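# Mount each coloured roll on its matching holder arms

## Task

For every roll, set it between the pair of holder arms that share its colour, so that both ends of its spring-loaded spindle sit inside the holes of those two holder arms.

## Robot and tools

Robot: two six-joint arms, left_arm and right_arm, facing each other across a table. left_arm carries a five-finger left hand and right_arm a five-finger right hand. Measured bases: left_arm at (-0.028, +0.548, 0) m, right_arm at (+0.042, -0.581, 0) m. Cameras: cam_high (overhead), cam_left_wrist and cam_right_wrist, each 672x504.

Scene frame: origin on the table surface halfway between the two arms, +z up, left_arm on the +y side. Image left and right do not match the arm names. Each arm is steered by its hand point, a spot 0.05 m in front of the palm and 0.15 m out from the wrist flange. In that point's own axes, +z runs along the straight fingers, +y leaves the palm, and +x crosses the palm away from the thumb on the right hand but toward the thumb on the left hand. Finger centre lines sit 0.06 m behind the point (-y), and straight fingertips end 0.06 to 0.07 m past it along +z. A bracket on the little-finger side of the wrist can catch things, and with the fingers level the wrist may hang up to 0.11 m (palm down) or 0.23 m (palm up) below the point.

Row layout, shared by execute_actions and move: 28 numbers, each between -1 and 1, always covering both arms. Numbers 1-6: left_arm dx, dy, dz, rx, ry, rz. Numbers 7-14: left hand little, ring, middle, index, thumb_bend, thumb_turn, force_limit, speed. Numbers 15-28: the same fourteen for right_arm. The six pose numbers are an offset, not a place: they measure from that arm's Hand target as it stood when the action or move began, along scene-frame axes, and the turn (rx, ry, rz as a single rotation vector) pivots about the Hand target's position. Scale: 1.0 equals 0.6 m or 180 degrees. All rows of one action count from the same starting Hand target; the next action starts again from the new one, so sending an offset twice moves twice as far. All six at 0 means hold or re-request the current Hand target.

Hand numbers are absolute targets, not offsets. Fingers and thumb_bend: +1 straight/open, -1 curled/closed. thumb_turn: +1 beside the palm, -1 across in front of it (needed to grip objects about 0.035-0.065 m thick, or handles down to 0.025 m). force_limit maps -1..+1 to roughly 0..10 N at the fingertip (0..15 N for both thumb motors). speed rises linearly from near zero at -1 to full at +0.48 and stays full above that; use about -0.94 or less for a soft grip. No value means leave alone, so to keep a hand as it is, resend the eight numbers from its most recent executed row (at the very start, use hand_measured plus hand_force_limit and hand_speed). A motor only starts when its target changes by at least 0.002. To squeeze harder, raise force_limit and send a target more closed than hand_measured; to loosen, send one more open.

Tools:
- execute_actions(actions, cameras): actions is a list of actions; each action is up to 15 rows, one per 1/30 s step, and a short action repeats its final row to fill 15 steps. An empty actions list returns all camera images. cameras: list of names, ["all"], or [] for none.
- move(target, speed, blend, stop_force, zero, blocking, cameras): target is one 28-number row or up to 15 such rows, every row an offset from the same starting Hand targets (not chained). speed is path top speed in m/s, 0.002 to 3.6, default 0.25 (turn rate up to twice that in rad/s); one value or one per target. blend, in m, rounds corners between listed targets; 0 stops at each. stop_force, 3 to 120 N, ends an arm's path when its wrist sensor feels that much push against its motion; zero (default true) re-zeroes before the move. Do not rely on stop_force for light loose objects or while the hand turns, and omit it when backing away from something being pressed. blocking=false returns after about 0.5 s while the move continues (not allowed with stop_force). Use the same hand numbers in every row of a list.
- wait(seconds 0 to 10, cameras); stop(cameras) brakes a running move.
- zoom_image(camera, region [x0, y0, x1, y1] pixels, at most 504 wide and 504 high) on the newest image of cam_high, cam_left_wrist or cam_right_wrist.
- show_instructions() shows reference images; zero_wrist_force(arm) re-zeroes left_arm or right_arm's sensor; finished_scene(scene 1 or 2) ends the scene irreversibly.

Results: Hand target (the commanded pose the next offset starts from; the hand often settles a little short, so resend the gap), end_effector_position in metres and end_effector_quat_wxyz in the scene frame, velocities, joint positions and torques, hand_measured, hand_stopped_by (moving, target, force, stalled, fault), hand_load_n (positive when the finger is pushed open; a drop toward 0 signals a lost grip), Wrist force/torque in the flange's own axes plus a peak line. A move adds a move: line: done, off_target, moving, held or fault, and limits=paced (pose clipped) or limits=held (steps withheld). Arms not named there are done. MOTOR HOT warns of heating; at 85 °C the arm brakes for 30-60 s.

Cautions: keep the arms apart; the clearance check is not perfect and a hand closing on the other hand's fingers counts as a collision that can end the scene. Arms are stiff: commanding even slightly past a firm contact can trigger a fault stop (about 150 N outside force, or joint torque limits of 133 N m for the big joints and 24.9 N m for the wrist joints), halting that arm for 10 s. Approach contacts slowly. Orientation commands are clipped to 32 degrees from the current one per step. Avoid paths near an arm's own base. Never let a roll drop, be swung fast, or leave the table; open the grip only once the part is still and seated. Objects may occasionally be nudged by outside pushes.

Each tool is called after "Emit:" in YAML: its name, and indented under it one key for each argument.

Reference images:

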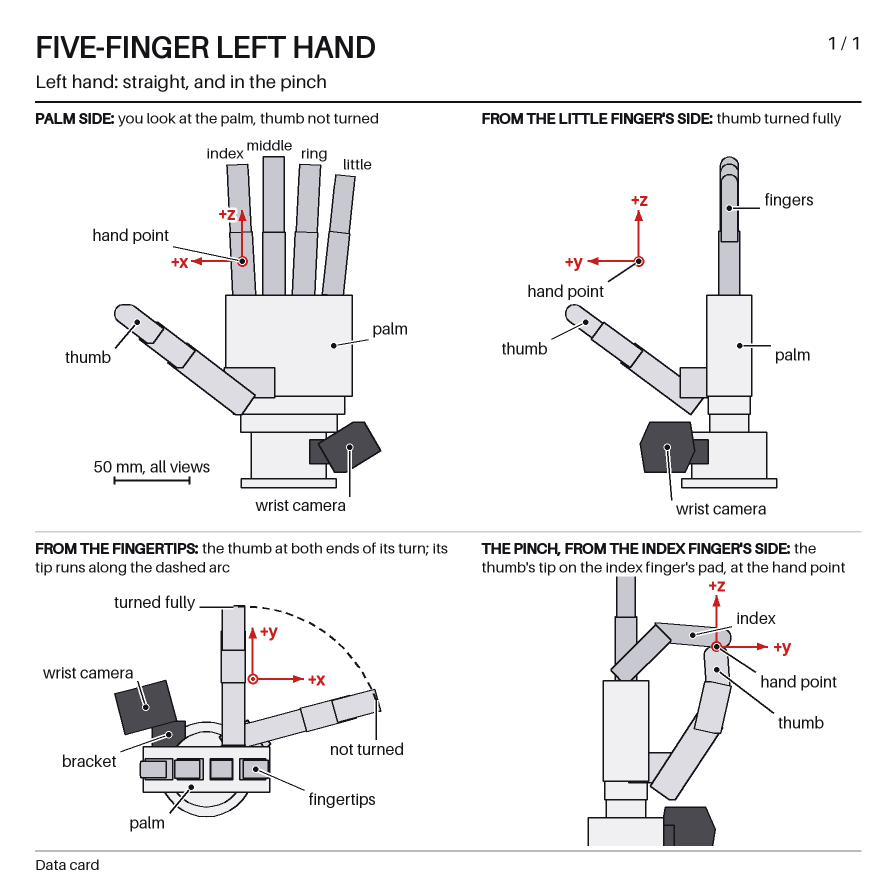

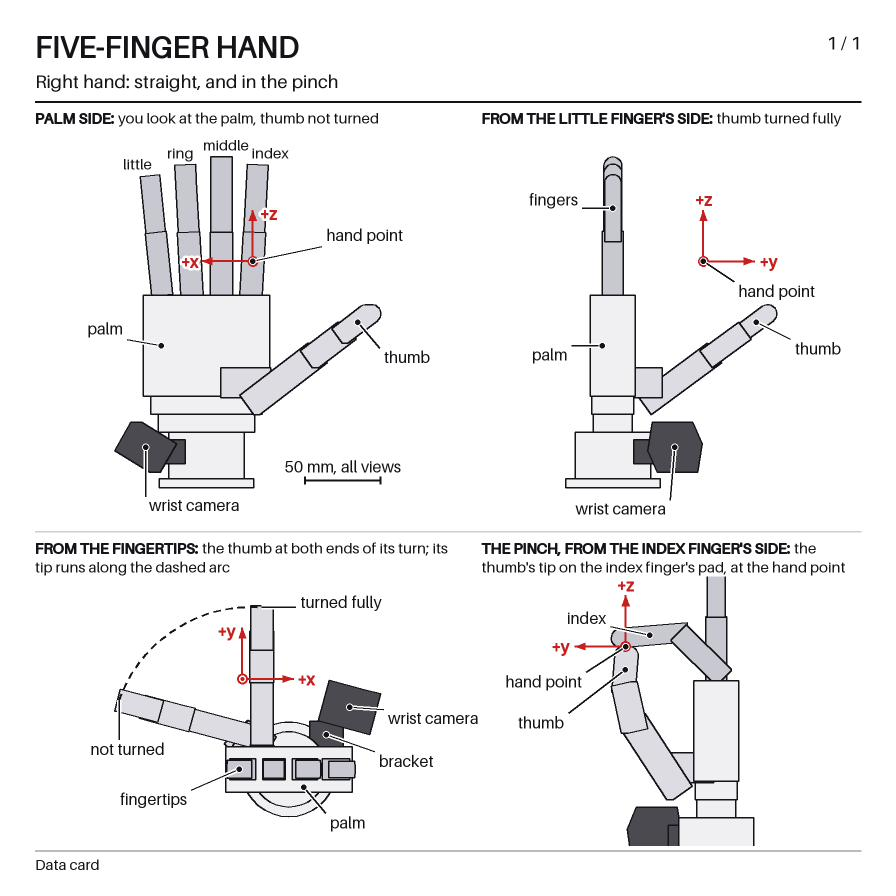

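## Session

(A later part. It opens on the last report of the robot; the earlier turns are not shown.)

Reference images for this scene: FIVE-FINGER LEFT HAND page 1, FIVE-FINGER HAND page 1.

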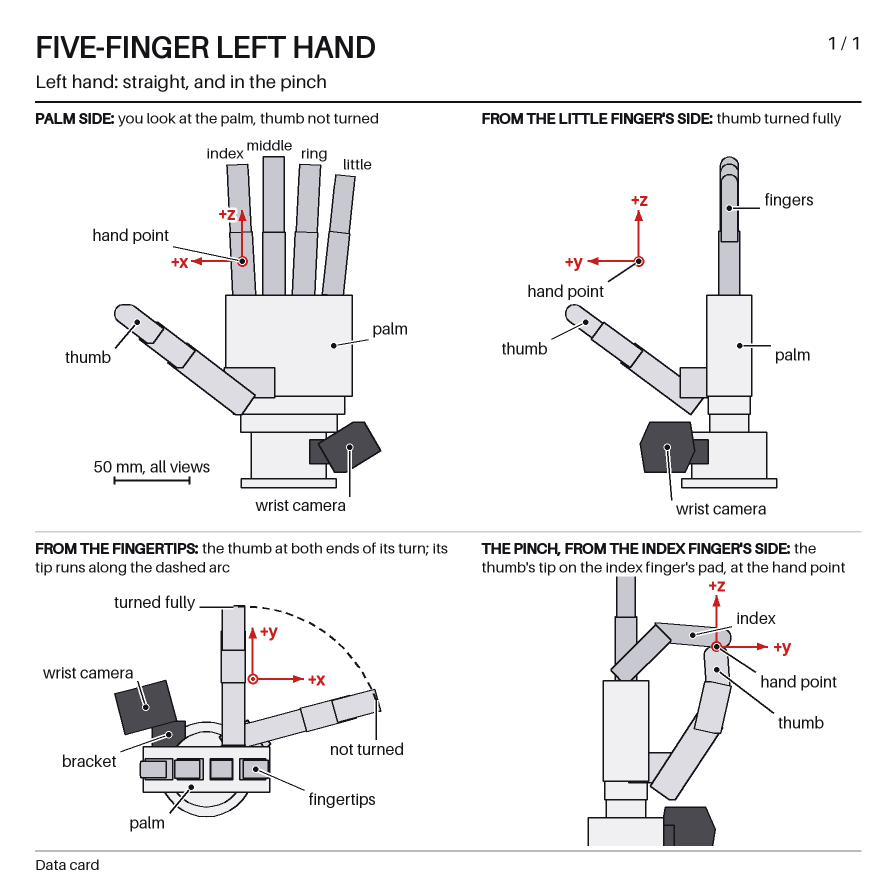

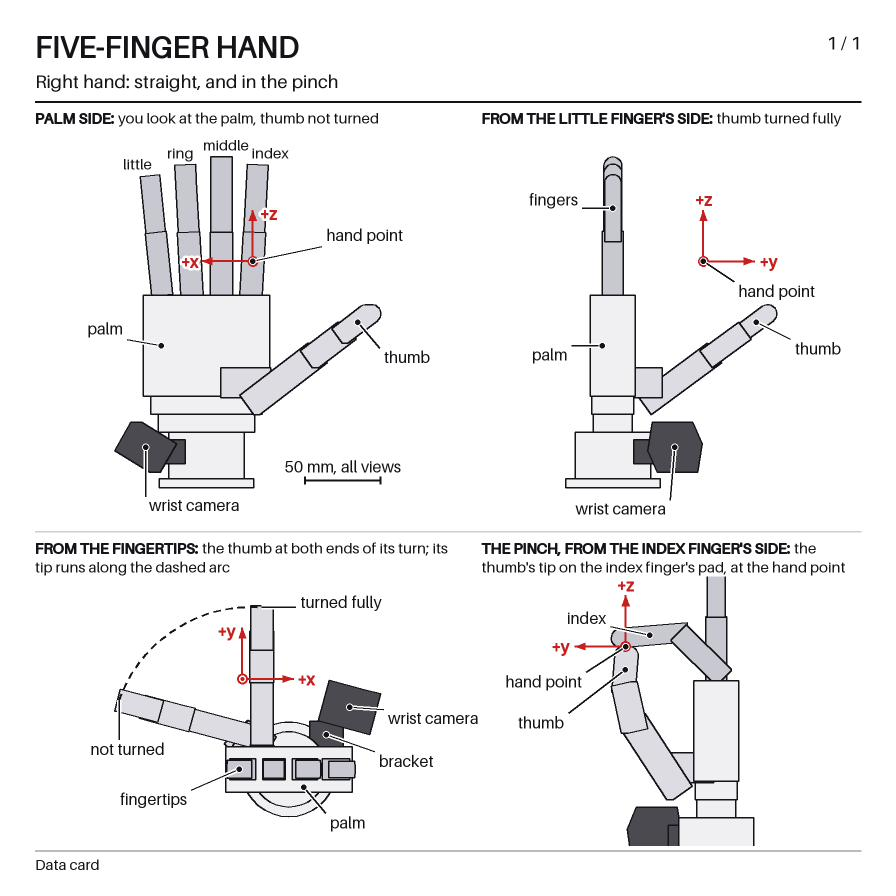

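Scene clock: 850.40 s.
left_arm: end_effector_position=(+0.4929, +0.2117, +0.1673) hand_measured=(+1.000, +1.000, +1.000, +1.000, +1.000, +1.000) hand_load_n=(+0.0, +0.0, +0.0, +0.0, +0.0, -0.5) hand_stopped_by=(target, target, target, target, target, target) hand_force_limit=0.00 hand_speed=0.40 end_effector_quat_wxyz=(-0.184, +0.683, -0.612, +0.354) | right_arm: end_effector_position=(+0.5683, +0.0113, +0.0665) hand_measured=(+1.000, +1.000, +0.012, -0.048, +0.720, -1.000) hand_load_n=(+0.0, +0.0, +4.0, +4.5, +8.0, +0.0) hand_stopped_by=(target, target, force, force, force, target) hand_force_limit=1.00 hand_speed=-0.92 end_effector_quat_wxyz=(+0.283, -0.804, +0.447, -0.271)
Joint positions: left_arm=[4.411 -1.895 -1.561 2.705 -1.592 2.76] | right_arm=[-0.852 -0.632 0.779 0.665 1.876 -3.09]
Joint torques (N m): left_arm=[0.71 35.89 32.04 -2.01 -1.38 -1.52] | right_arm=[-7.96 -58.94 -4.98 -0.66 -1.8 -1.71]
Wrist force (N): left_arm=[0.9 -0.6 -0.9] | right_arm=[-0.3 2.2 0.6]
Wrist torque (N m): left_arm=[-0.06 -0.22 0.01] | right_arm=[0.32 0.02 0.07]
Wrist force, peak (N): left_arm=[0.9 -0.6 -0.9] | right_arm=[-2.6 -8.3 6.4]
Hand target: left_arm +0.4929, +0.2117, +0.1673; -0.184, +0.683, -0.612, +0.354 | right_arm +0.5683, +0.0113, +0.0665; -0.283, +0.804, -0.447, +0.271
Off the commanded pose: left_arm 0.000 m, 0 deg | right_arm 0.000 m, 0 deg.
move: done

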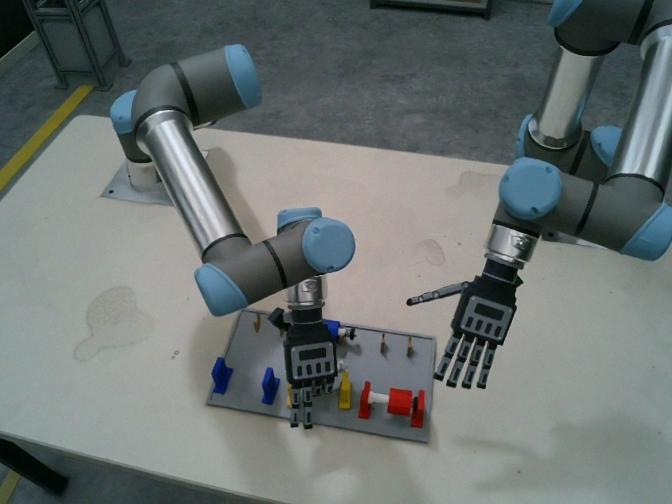

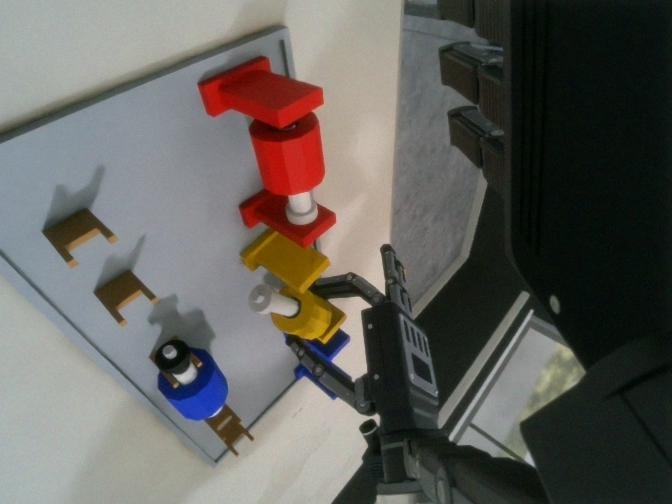

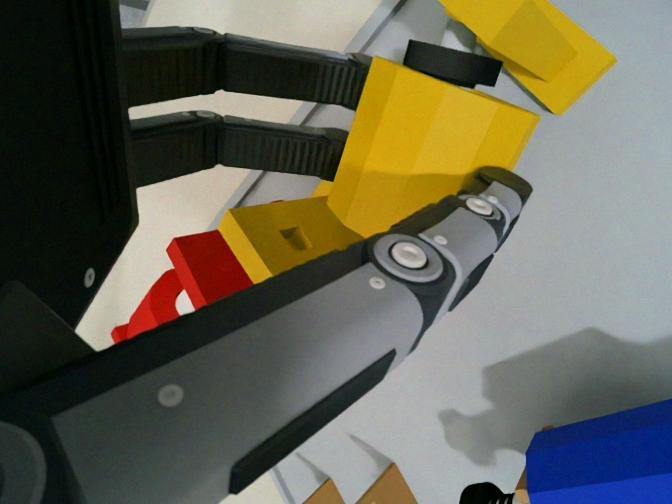

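Emit:
move:
  target:
    - [0,0,0,0,0,0,1,1,1,1,1,1,0,0.4,-0.0008,0.0117,0.0033,0,0,0,1,1,-0.65,-0.65,-0.3,-1,1.0,-0.92]
    - [0,0,0,0,0,0,1,1,1,1,1,1,0,0.4,-0.0008,0.0117,0.05,0,0,0,1,1,-0.65,-0.65,-0.3,-1,1.0,-0.92]
  speed: 0.04
  cameras: ["all"]

Emit:
zoom_image:
  camera: "cam_right_wrist"
  region: [200, 0, 640, 330]

Emit:
zoom_image:
  camera: "cam_left_wrist"
  region: [230, 215, 360, 350]

Scene clock: 853.20 s.
left_arm: end_effector_position=(+0.4929, +0.2117, +0.1673) hand_measured=(+1.000, +1.000, +1.000, +1.000, +1.000, +1.000) hand_load_n=(-0.5, +0.0, +0.0, +0.0, +0.0, +0.0) hand_stopped_by=(target, target, target, target, target, target) hand_force_limit=0.00 hand_speed=0.40 end_effector_quat_wxyz=(-0.184, +0.683, -0.612, +0.354) | right_arm: end_effector_position=(+0.5678, +0.0183, +0.0965) hand_measured=(+1.000, +1.000, +0.012, -0.048, +0.720, -1.000) hand_load_n=(+0.0, +0.0, +3.5, +4.5, +7.5, +0.5) hand_stopped_by=(target, target, force, force, force, target) hand_force_limit=1.00 hand_speed=-0.92 end_effector_quat_wxyz=(+0.283, -0.804, +0.447, -0.271)
Joint positions: left_arm=[4.411 -1.895 -1.561 2.705 -1.592 2.76] | right_arm=[-0.844 -0.623 0.687 0.751 1.881 -3.084]
Joint torques (N m): left_arm=[-0.1 35.1 32.71 -2.24 -1.19 -1.41] | right_arm=[12.6 -57.04 -35.48 2.22 2.6 1.49]
Wrist force (N): left_arm=[0.7 -0.5 -0.9] | right_arm=[-0.2 2.3 0.1]
Wrist torque (N m): left_arm=[-0.05 -0.19 -0.01] | right_arm=[0.31 0.01 -0.06]
Wrist force, peak (N): left_arm=[0.9 -0.8 -0.9] | right_arm=[-0.7 2.6 0.4]
Hand target: left_arm +0.4929, +0.2117, +0.1673; -0.184, +0.683, -0.612, +0.354 | right_arm +0.5678, +0.0183, +0.0965; -0.283, +0.804, -0.447, +0.271
Off the commanded pose: left_arm 0.000 m, 0 deg | right_arm 0.000 m, 0 deg.
move: done

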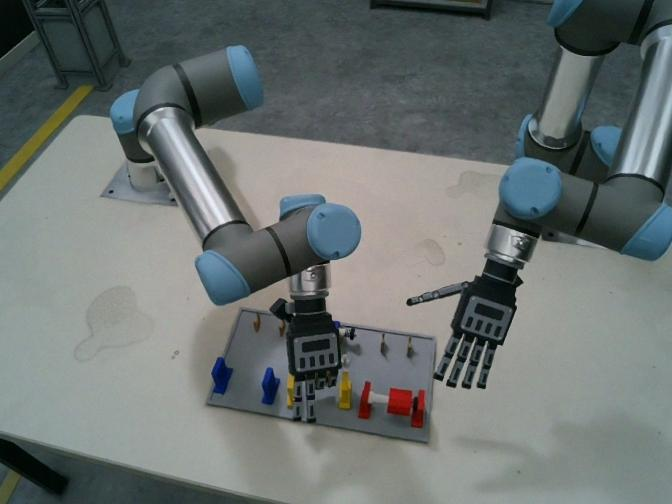

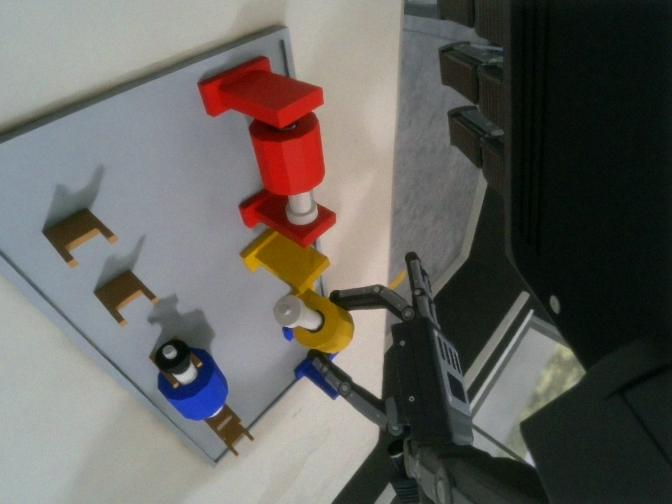

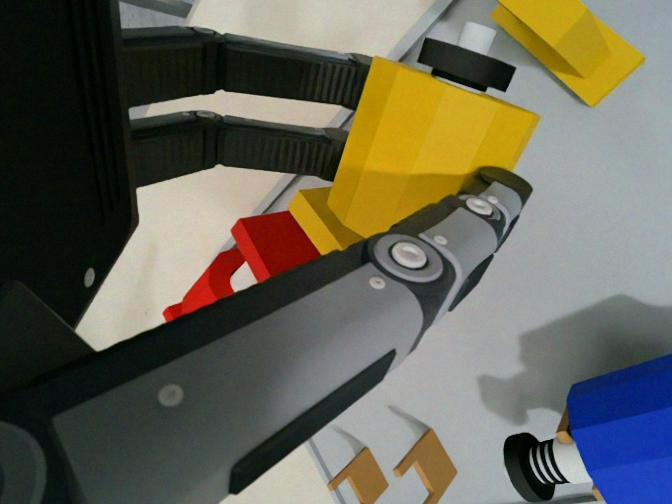

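Scaled by 1.145 from the camera's 672x504 image, which has a finer 960x720 frame.

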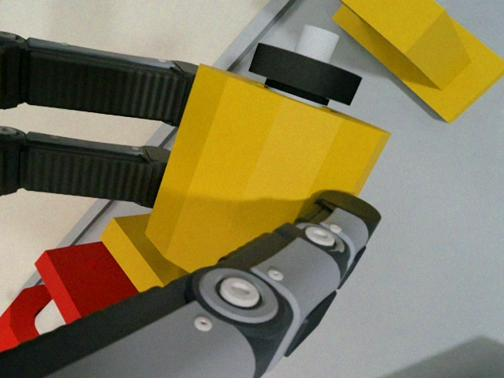

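Scaled by 3.733 from the camera's 672x504 image, which has a finer 960x720 frame.

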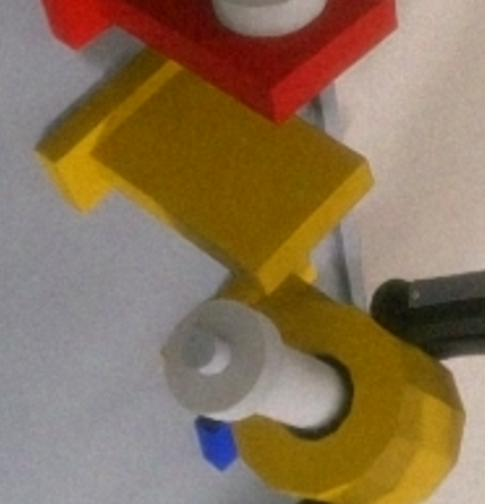

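Emit:
move:
  target: [0,0,0,0,0,0,1,1,1,1,1,1,0,0.4,0.037,0.0062,0.01,0.0745,0.0235,-0.1050,1,1,-0.65,-0.65,-0.3,-1,1.0,-0.92]
  speed: 0.06
  cameras: ["all"]

Emit:
zoom_image:
  camera: "cam_right_wrist"
  region: [200, 0, 640, 330]

Emit:
zoom_image:
  camera: "cam_left_wrist"
  region: [230, 215, 380, 365]

Scene clock: 858.03 s.
left_arm: end_effector_position=(+0.4929, +0.2117, +0.1673) hand_measured=(+1.000, +1.000, +1.000, +1.000, +1.000, +1.000) hand_load_n=(+0.0, +0.0, +0.0, +0.0, -0.5, -0.5) hand_stopped_by=(target, target, target, target, target, target) hand_force_limit=0.00 hand_speed=0.40 end_effector_quat_wxyz=(-0.184, +0.683, -0.612, +0.354) | right_arm: end_effector_position=(+0.5900, +0.0220, +0.1025) hand_measured=(+1.000, +1.000, +0.012, -0.048, +0.720, -1.000) hand_load_n=(+0.0, +0.0, +3.5, +4.5, +7.5, +0.0) hand_stopped_by=(target, target, force, force, force, target) hand_force_limit=1.00 hand_speed=-0.92 end_effector_quat_wxyz=(+0.310, -0.691, +0.611, -0.230)
Joint positions: left_arm=[4.411 -1.895 -1.561 2.705 -1.592 2.76] | right_arm=[-0.87 -0.589 0.624 0.81 1.922 -2.687]
Joint torques (N m): left_arm=[-3.72 32.99 33.66 -2.25 -1.19 -1.17] | right_arm=[-8.81 -44.93 -33.81 2.52 2.55 1.47]
Wrist force (N): left_arm=[0.9 -0.6 -0.9] | right_arm=[0.1 2.0 0.0]
Wrist torque (N m): left_arm=[-0.06 -0.22 0.02] | right_arm=[0.25 -0.01 -0.07]
Wrist force, peak (N): left_arm=[1.0 -0.5 -1.0] | right_arm=[-0.6 2.6 0.2]
Hand target: left_arm +0.4929, +0.2117, +0.1673; -0.184, +0.683, -0.612, +0.354 | right_arm +0.5900, +0.0220, +0.1025; -0.310, +0.691, -0.611, +0.230
Off the commanded pose: left_arm 0.000 m, 0 deg | right_arm 0.000 m, 0 deg.
move: done

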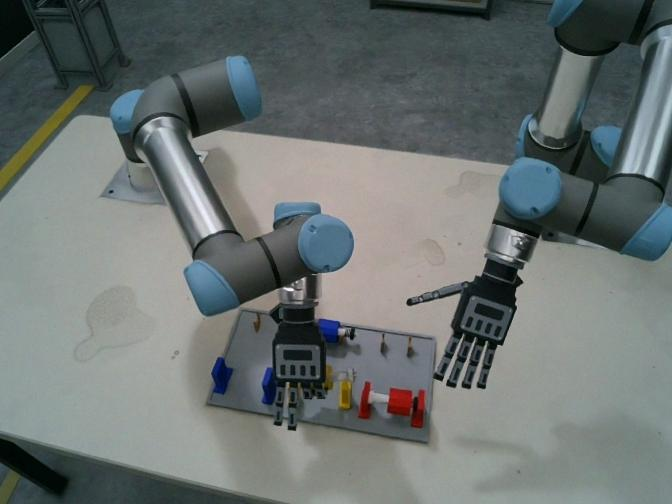

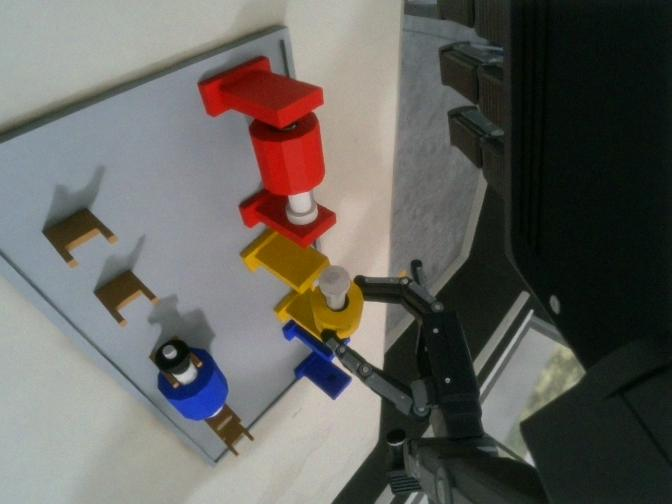

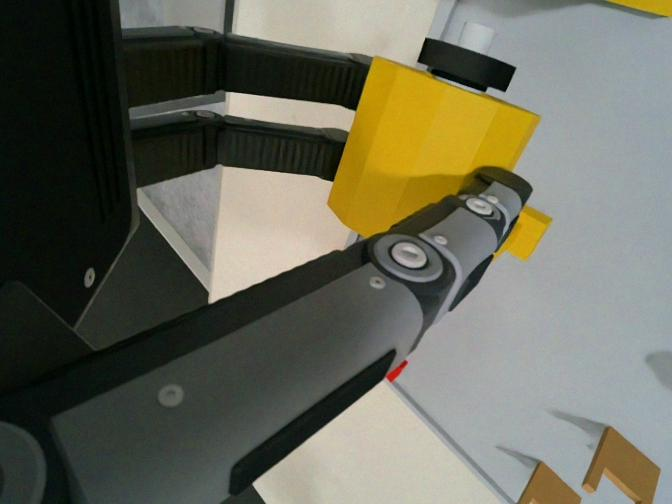

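Scaled by 1.145 from the camera's 672x504 image, which has a finer 960x720 frame.

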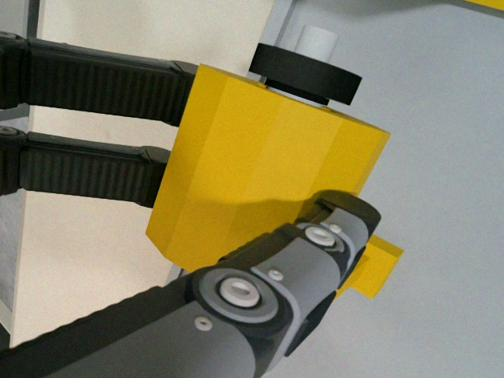

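Scaled by 3.360 from the camera's 672x504 image, which has a finer 960x720 frame.

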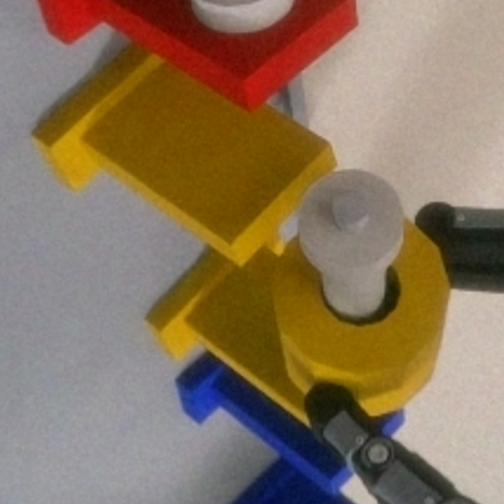

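Emit:
move:
  target: [0,0,0,0,0,0,1,1,1,1,1,1,0,0.4,-0.0032,-0.0133,-0.0392,0,0,0,1,1,-0.65,-0.65,-0.3,-1,1.0,-0.92]
  speed: 0.04
  stop_force: 6
  cameras: ["all"]

Emit:
zoom_image:
  camera: "cam_right_wrist"
  region: [350, 0, 670, 240]

Emit:
zoom_image:
  camera: "cam_left_wrist"
  region: [230, 215, 380, 365]

Scene clock: 860.87 s.
left_arm: end_effector_position=(+0.4929, +0.2117, +0.1673) hand_measured=(+1.000, +1.000, +1.000, +1.000, +1.000, +1.000) hand_load_n=(+0.0, +0.0, +0.0, -0.5, +0.0, +0.0) hand_stopped_by=(target, target, target, target, target, target) hand_force_limit=0.00 hand_speed=0.40 end_effector_quat_wxyz=(-0.184, +0.683, -0.612, +0.354) | right_arm: end_effector_position=(+0.5881, +0.0140, +0.0790) hand_measured=(+1.000, +1.000, +0.012, -0.048, +0.718, -1.000) hand_load_n=(+0.0, +0.0, +1.0, +4.0, +4.5, -1.0) hand_stopped_by=(target, target, force, force, force, target) hand_force_limit=1.00 hand_speed=-0.92 end_effector_quat_wxyz=(+0.310, -0.691, +0.611, -0.230)
Joint positions: left_arm=[4.411 -1.895 -1.561 2.705 -1.592 2.76] | right_arm=[-0.877 -0.612 0.726 0.728 1.918 -2.692]
Joint torques (N m): left_arm=[-5.24 33.1 32.34 -2.13 -1.24 -0.95] | right_arm=[-10.75 -59.92 -7.06 -1.04 -1.81 -1.46]
Wrist force (N): left_arm=[0.6 -0.4 -0.7] | right_arm=[-0.6 1.9 0.1]
Wrist torque (N m): left_arm=[-0.05 -0.17 -0.01] | right_arm=[0.25 0.05 0.02]
Wrist force, peak (N): left_arm=[0.7 -0.7 -1.0] | right_arm=[-0.7 2.5 0.1]
Hand target: left_arm +0.4929, +0.2117, +0.1673; -0.184, +0.683, -0.612, +0.354 | right_arm +0.5881, +0.0140, +0.0790; -0.310, +0.691, -0.611, +0.230
Off the commanded pose: left_arm 0.000 m, 0 deg | right_arm 0.000 m, 0 deg.
move: done

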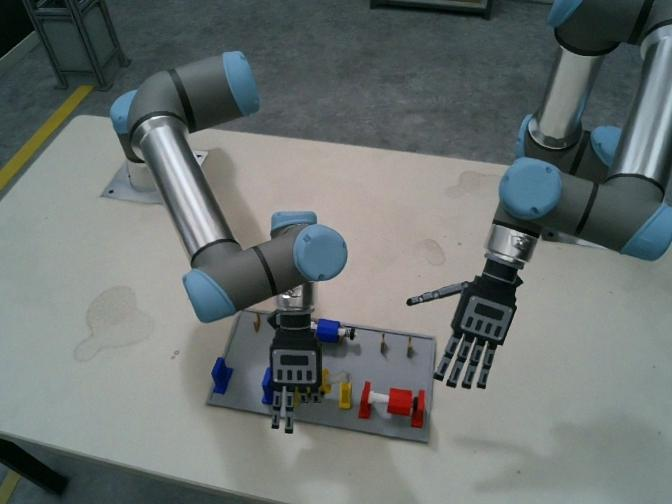

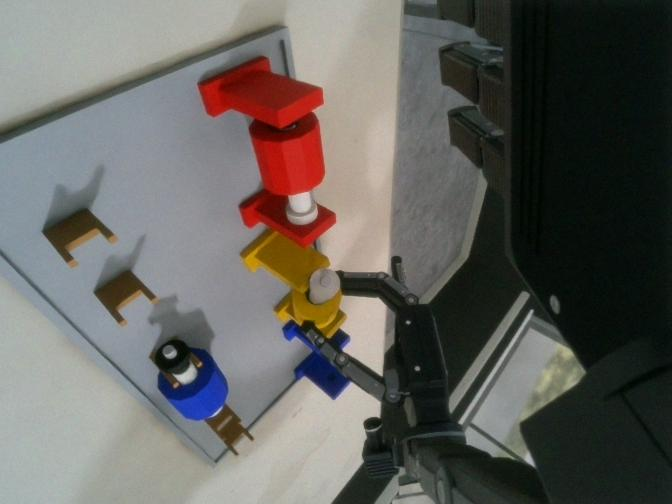

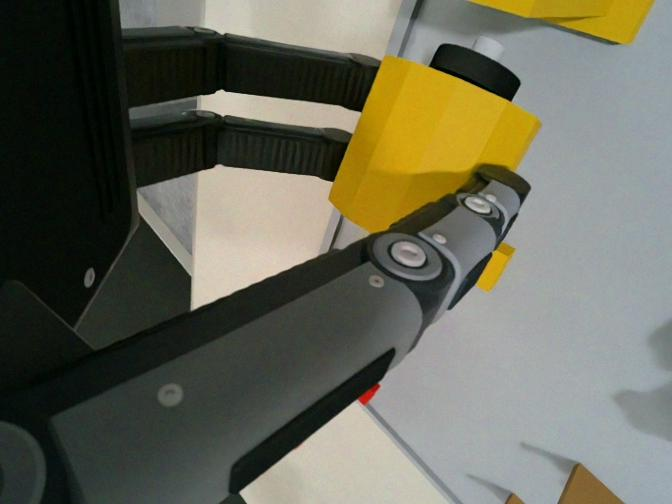

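Scaled by 1.575 from the camera's 672x504 image, which has a finer 960x720 frame.

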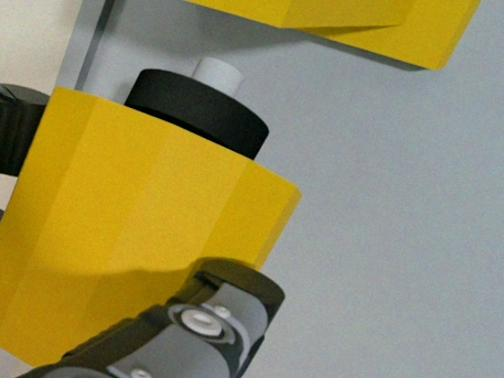

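Scaled by 3.360 from the camera's 672x504 image, which has a finer 960x720 frame.

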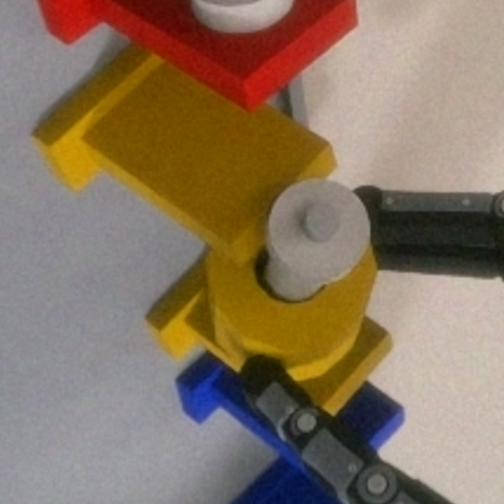

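Emit:
move:
  target: [0,0,0,0,0,0,1,1,1,1,1,1,0,0.4,0,0,0.005,0,0,0,1,1,-0.65,-0.65,-0.3,-1,1.0,-0.92]
  speed: 0.03

Emit:
execute_actions:
  actions:
    - [[0,0,0,0,0,0,1,1,1,1,1,1,0,0.4,0,0,0,0,0,0,1,1,-0.7,-0.7,-0.36,-1,1.0,-0.92]]
  cameras: ["all"]

Emit:
zoom_image:
  camera: "cam_right_wrist"
  region: [350, 0, 670, 240]

Emit:
zoom_image:
  camera: "cam_left_wrist"
  region: [230, 215, 380, 365]

Scene clock: 861.83 s.
left_arm: end_effector_position=(+0.4929, +0.2117, +0.1673) hand_measured=(+1.000, +1.000, +1.000, +1.000, +1.000, +1.000) hand_load_n=(+0.0, +0.0, +0.0, +0.0, +0.0, -0.5) hand_stopped_by=(target, target, target, target, target, target) hand_force_limit=0.00 hand_speed=0.40 end_effector_quat_wxyz=(-0.184, +0.683, -0.612, +0.354) | right_arm: end_effector_position=(+0.5881, +0.0140, +0.0819) hand_measured=(+1.000, +1.000, +0.012, -0.048, +0.718, -1.000) hand_load_n=(+0.0, +0.0, +1.0, +3.5, +4.5, -0.5) hand_stopped_by=(target, target, force, force, force, target) hand_force_limit=1.00 hand_speed=-0.92 end_effector_quat_wxyz=(+0.310, -0.691, +0.611, -0.230)
Joint positions: left_arm=[4.411 -1.895 -1.561 2.705 -1.592 2.76] | right_arm=[-0.877 -0.613 0.721 0.734 1.918 -2.692]
Joint torques (N m): left_arm=[-7.1 31.49 32.58 -2.16 -1.23 -0.79] | right_arm=[-9.04 -61 -33.88 2.25 -1.91 -1.32]
Wrist force (N): left_arm=[0.5 -0.6 -0.9] | right_arm=[-0.6 1.8 -0.3]
Wrist torque (N m): left_arm=[-0.06 -0.17 -0.01] | right_arm=[0.25 0.07 0.01]
Wrist force, peak (N): left_arm=[0.7 -0.8 -0.9] | right_arm=[-0.9 2.2 -0.2]
Hand target: left_arm +0.4929, +0.2117, +0.1673; -0.184, +0.683, -0.612, +0.354 | right_arm +0.5881, +0.0140, +0.0820; -0.310, +0.691, -0.611, +0.230
Off the commanded pose: left_arm 0.000 m, 0 deg | right_arm 0.000 m, 0 deg.
move: done

Scene clock: 862.53 s.
left_arm: end_effector_position=(+0.4929, +0.2117, +0.1673) hand_measured=(+1.000, +1.000, +1.000, +1.000, +1.000, +1.000) hand_load_n=(-0.5, +0.0, +0.0, +0.0, -0.5, +0.0) hand_stopped_by=(target, target, target, target, target, target) hand_force_limit=0.00 hand_speed=0.40 end_effector_quat_wxyz=(-0.184, +0.683, -0.612, +0.354) | right_arm: end_effector_position=(+0.5881, +0.0140, +0.0820) hand_measured=(+1.000, +1.000, -0.030, -0.092, +0.716, -1.000) hand_load_n=(+0.0, +0.0, +10.5, +10.0, +19.5, +0.5) hand_stopped_by=(target, target, force, force, force, target) hand_force_limit=1.00 hand_speed=-0.92 end_effector_quat_wxyz=(+0.310, -0.691, +0.611, -0.230)
Joint positions: left_arm=[4.411 -1.895 -1.561 2.705 -1.592 2.76] | right_arm=[-0.877 -0.613 0.721 0.734 1.918 -2.692]
Joint torques (N m): left_arm=[-7.28 31.54 32.55 -2.07 -1.21 -0.84] | right_arm=[-7.47 -60.3 -35.01 2.53 -1.6 -1.15]
Wrist force (N): left_arm=[0.7 -0.5 -0.8] | right_arm=[-0.8 2.1 -0.2]
Wrist torque (N m): left_arm=[-0.05 -0.19 -0.01] | right_arm=[0.30 0.09 0.01]
Wrist force, peak (N): left_arm=[0.9 -0.7 -0.9] | right_arm=[-0.6 2.2 -0.1]
Hand target: left_arm +0.4929, +0.2117, +0.1673; -0.184, +0.683, -0.612, +0.354 | right_arm +0.5881, +0.0140, +0.0820; -0.310, +0.691, -0.611, +0.230
Off the commanded pose: left_arm 0.000 m, 0 deg | right_arm 0.000 m, 0 deg.
Step readings (end_effector_position of left_arm | right_arm):
0: (+0.4929, +0.2117, +0.1673) | (+0.5881, +0.0140, +0.0819)
1: (+0.4929, +0.2117, +0.1673) | (+0.5881, +0.0140, +0.0819)
2: (+0.4929, +0.2117, +0.1673) | (+0.5881, +0.0140, +0.0819)
4: (+0.4929, +0.2117, +0.1673) | (+0.5881, +0.0140, +0.0820)
8: (+0.4929, +0.2117, +0.1673) | (+0.5881, +0.0140, +0.0820)
15: (+0.4929, +0.2117, +0.1673) | (+0.5881, +0.0140, +0.0820)

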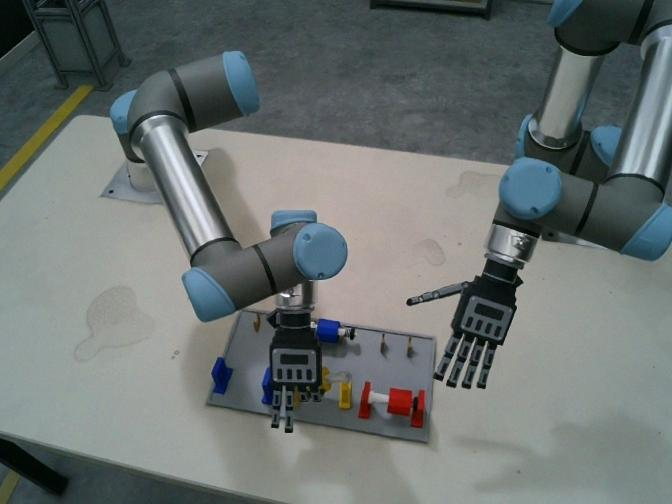

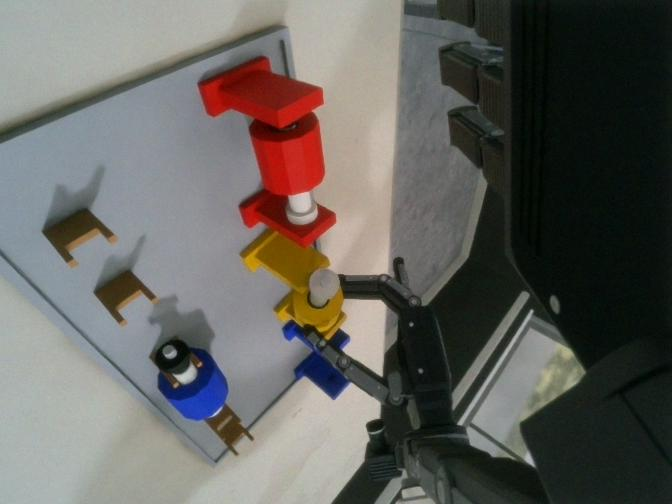

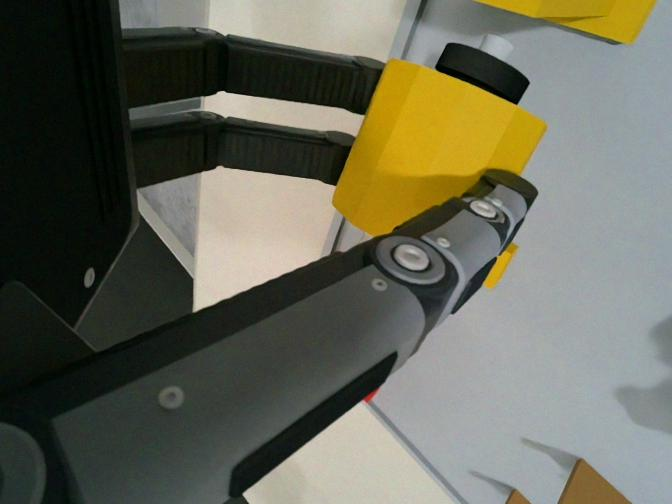

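Scaled by 1.575 from the camera's 672x504 image, which has a finer 960x720 frame.

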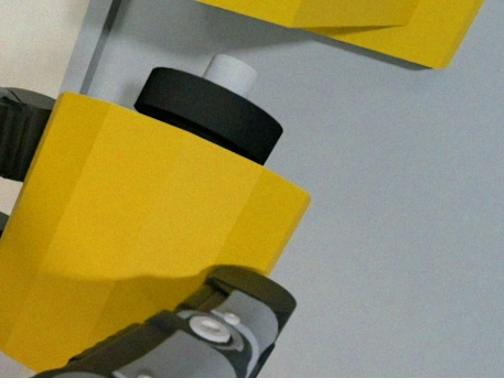

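Scaled by 3.360 from the camera's 672x504 image, which has a finer 960x720 frame.

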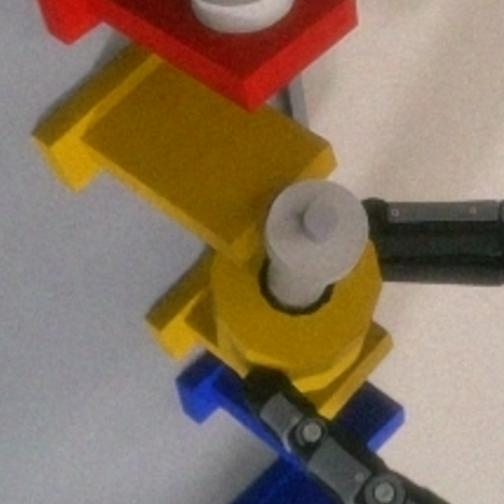

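Emit:
move:
  target: [0,0,0,0,0,0,1,1,1,1,1,1,0,0.4,0.0085,-0.0065,0.0002,0.033,0.0046,0,1,1,-0.7,-0.7,-0.36,-1,1.0,-0.92]
  speed: 0.03
  cameras: ["all"]

Emit:
zoom_image:
  camera: "cam_right_wrist"
  region: [350, 0, 670, 240]

Emit:
zoom_image:
  camera: "cam_left_wrist"
  region: [230, 215, 380, 365]

Scene clock: 866.67 s.
left_arm: end_effector_position=(+0.4929, +0.2117, +0.1673) hand_measured=(+1.000, +1.000, +1.000, +1.000, +1.000, +1.000) hand_load_n=(+0.0, +0.0, +0.0, +0.0, +0.0, +0.0) hand_stopped_by=(target, target, target, target, target, target) hand_force_limit=0.00 hand_speed=0.40 end_effector_quat_wxyz=(-0.184, +0.683, -0.612, +0.354) | right_arm: end_effector_position=(+0.5932, +0.0101, +0.0821) hand_measured=(+1.000, +1.000, -0.030, -0.092, +0.716, -1.000) hand_load_n=(+0.0, +0.0, +10.0, +10.0, +19.5, +0.5) hand_stopped_by=(target, target, force, force, force, target) hand_force_limit=1.00 hand_speed=-0.92 end_effector_quat_wxyz=(+0.341, -0.675, +0.625, -0.193)
Joint positions: left_arm=[4.411 -1.895 -1.561 2.705 -1.592 2.76] | right_arm=[-0.915 -0.672 0.839 0.632 1.826 -2.658]
Joint torques (N m): left_arm=[-8.98 29.71 32.29 -2.15 -1.4 -0.69] | right_arm=[-8.25 -58.5 -7.46 -0.59 -1.93 1.5]
Wrist force (N): left_arm=[0.9 -0.5 -0.7] | right_arm=[-0.6 1.9 0.4]
Wrist torque (N m): left_arm=[-0.05 -0.21 0.01] | right_arm=[0.23 0.04 -0.17]
Wrist force, peak (N): left_arm=[1.0 -0.7 -0.8] | right_arm=[-0.7 2.3 0.1]
Hand target: left_arm +0.4929, +0.2117, +0.1673; -0.184, +0.683, -0.612, +0.354 | right_arm +0.5932, +0.0101, +0.0821; -0.341, +0.675, -0.625, +0.193
Off the commanded pose: left_arm 0.000 m, 0 deg | right_arm 0.000 m, 0 deg.
move: done

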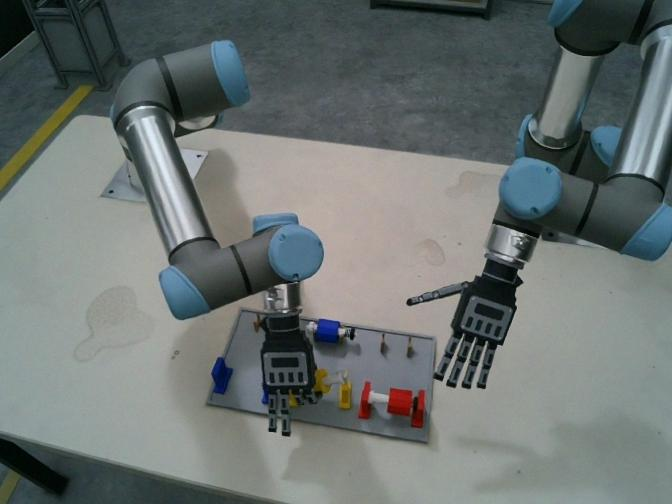

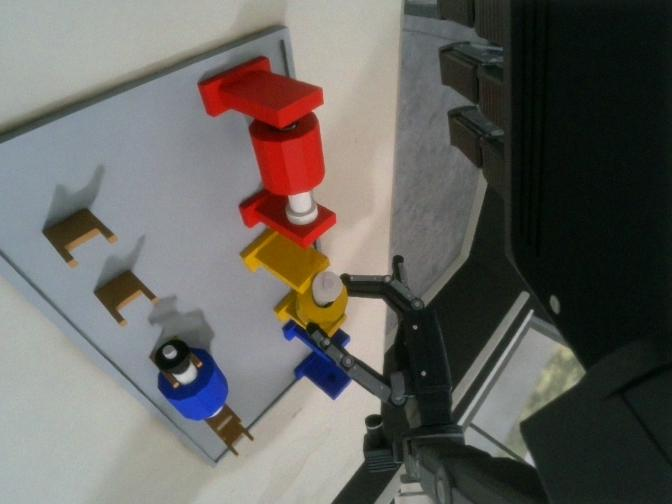

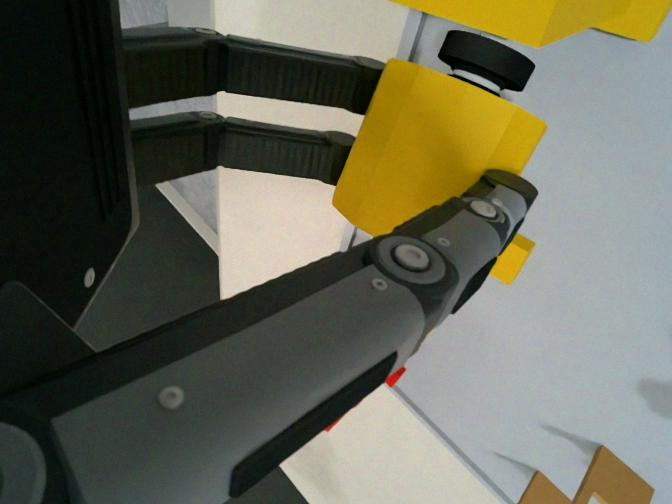

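Scaled by 1.575 from the camera's 672x504 image, which has a finer 960x720 frame.

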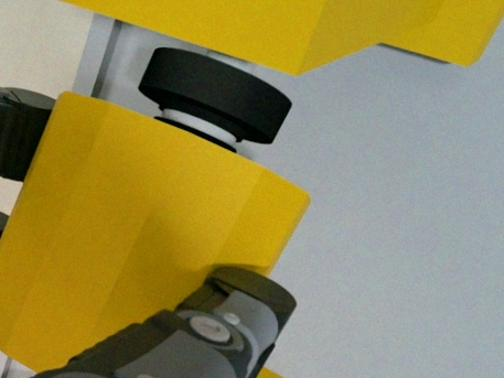

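Scaled by 3.360 from the camera's 672x504 image, which has a finer 960x720 frame.

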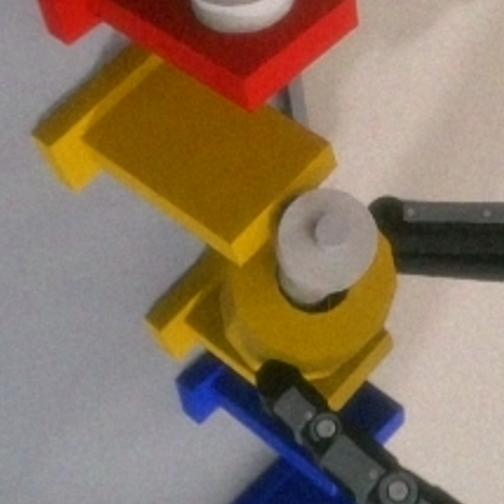

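Emit:
zoom_image:
  camera: "cam_right_wrist"
  region: [420, 0, 580, 110]

Scaled by 3.150 from the camera's 672x504 image, which has a finer 960x720 frame.

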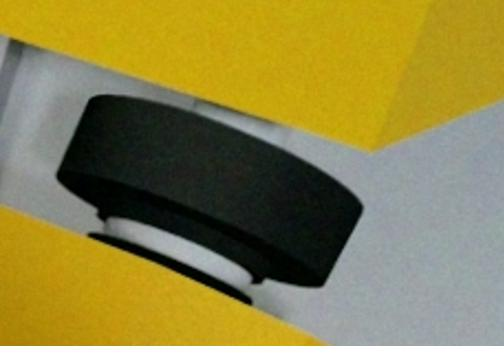

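Emit:
move:
  target: [0,0,0,0,0,0,1,1,1,1,1,1,0,0.4,0.0009,-0.0062,-0.0022,0,0,0,1,1,-0.7,-0.7,-0.36,-1,1.0,-0.92]
  speed: 0.01
  stop_force: 3
  cameras: ["cam_right_wrist","cam_left_wrist"]

Emit:
zoom_image:
  camera: "cam_right_wrist"
  region: [420, 0, 580, 110]

Emit:
zoom_image:
  camera: "cam_left_wrist"
  region: [230, 215, 380, 365]

Scene clock: 870.30 s.
left_arm: end_effector_position=(+0.4929, +0.2117, +0.1673) hand_measured=(+1.000, +1.000, +1.000, +1.000, +1.000, +1.000) hand_load_n=(+0.0, +0.0, +0.0, +0.0, -0.5, -0.5) hand_stopped_by=(target, target, target, target, target, target) hand_force_limit=0.00 hand_speed=0.40 end_effector_quat_wxyz=(-0.184, +0.683, -0.612, +0.354) | right_arm: end_effector_position=(+0.5938, +0.0064, +0.0808) hand_measured=(+1.000, +1.000, -0.030, -0.092, +0.716, -1.000) hand_load_n=(+0.0, +0.0, +10.5, +10.0, +19.5, +0.5) hand_stopped_by=(target, target, force, force, force, target) hand_force_limit=1.00 hand_speed=-0.92 end_effector_quat_wxyz=(+0.341, -0.675, +0.625, -0.193)
Joint positions: left_arm=[4.411 -1.895 -1.561 2.705 -1.592 2.76] | right_arm=[-0.921 -0.68 0.856 0.621 1.822 -2.662]
Joint torques (N m): left_arm=[-7.97 28.55 32.49 -2.08 -1.04 -0.36] | right_arm=[-8.14 -57.88 -6.25 -0.91 -1.66 -1.43]
Wrist force (N): left_arm=[0.7 -0.6 -0.6] | right_arm=[-0.6 1.9 0.6]
Wrist torque (N m): left_arm=[-0.07 -0.19 0.00] | right_arm=[0.22 0.01 0.00]
Wrist force, peak (N): left_arm=[0.8 -0.7 -0.9] | right_arm=[-0.3 2.4 0.6]
Hand target: left_arm +0.4929, +0.2117, +0.1673; -0.184, +0.683, -0.612, +0.354 | right_arm +0.5938, +0.0064, +0.0808; -0.341, +0.675, -0.625, +0.193
Off the commanded pose: left_arm 0.000 m, 0 deg | right_arm 0.000 m, 0 deg.
move: done
Images, in order (width x height): cam_left_wrist 672x504, cam_right_wrist 672x504.

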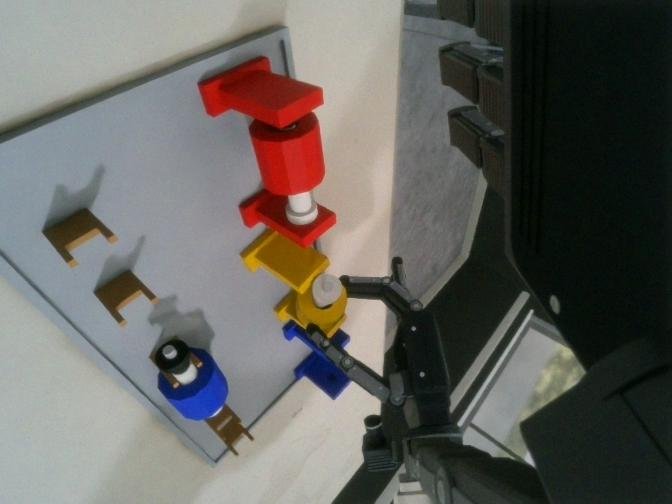

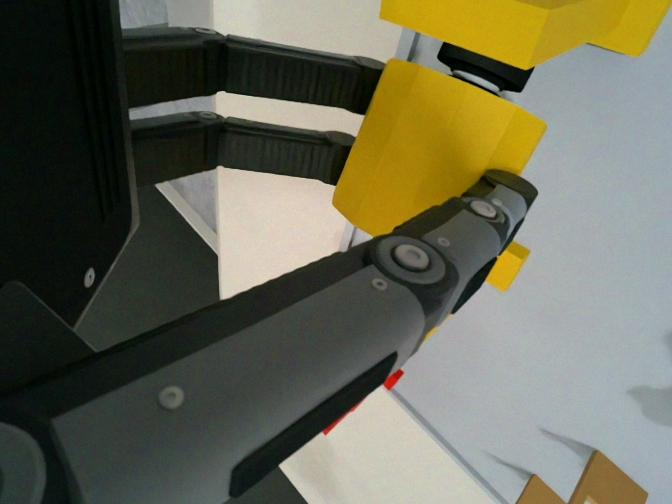

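Scaled by 3.150 from the camera's 672x504 image, which has a finer 960x720 frame.

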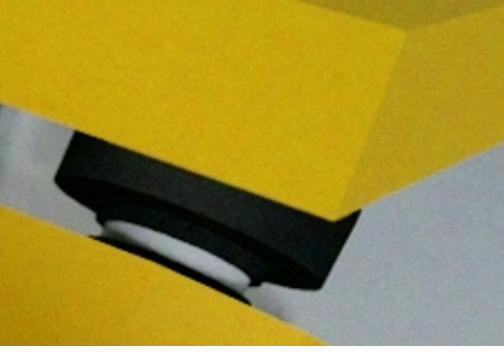

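Scaled by 3.360 from the camera's 672x504 image, which has a finer 960x720 frame.

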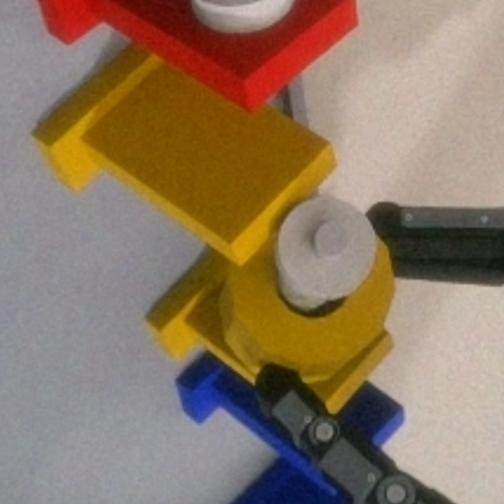

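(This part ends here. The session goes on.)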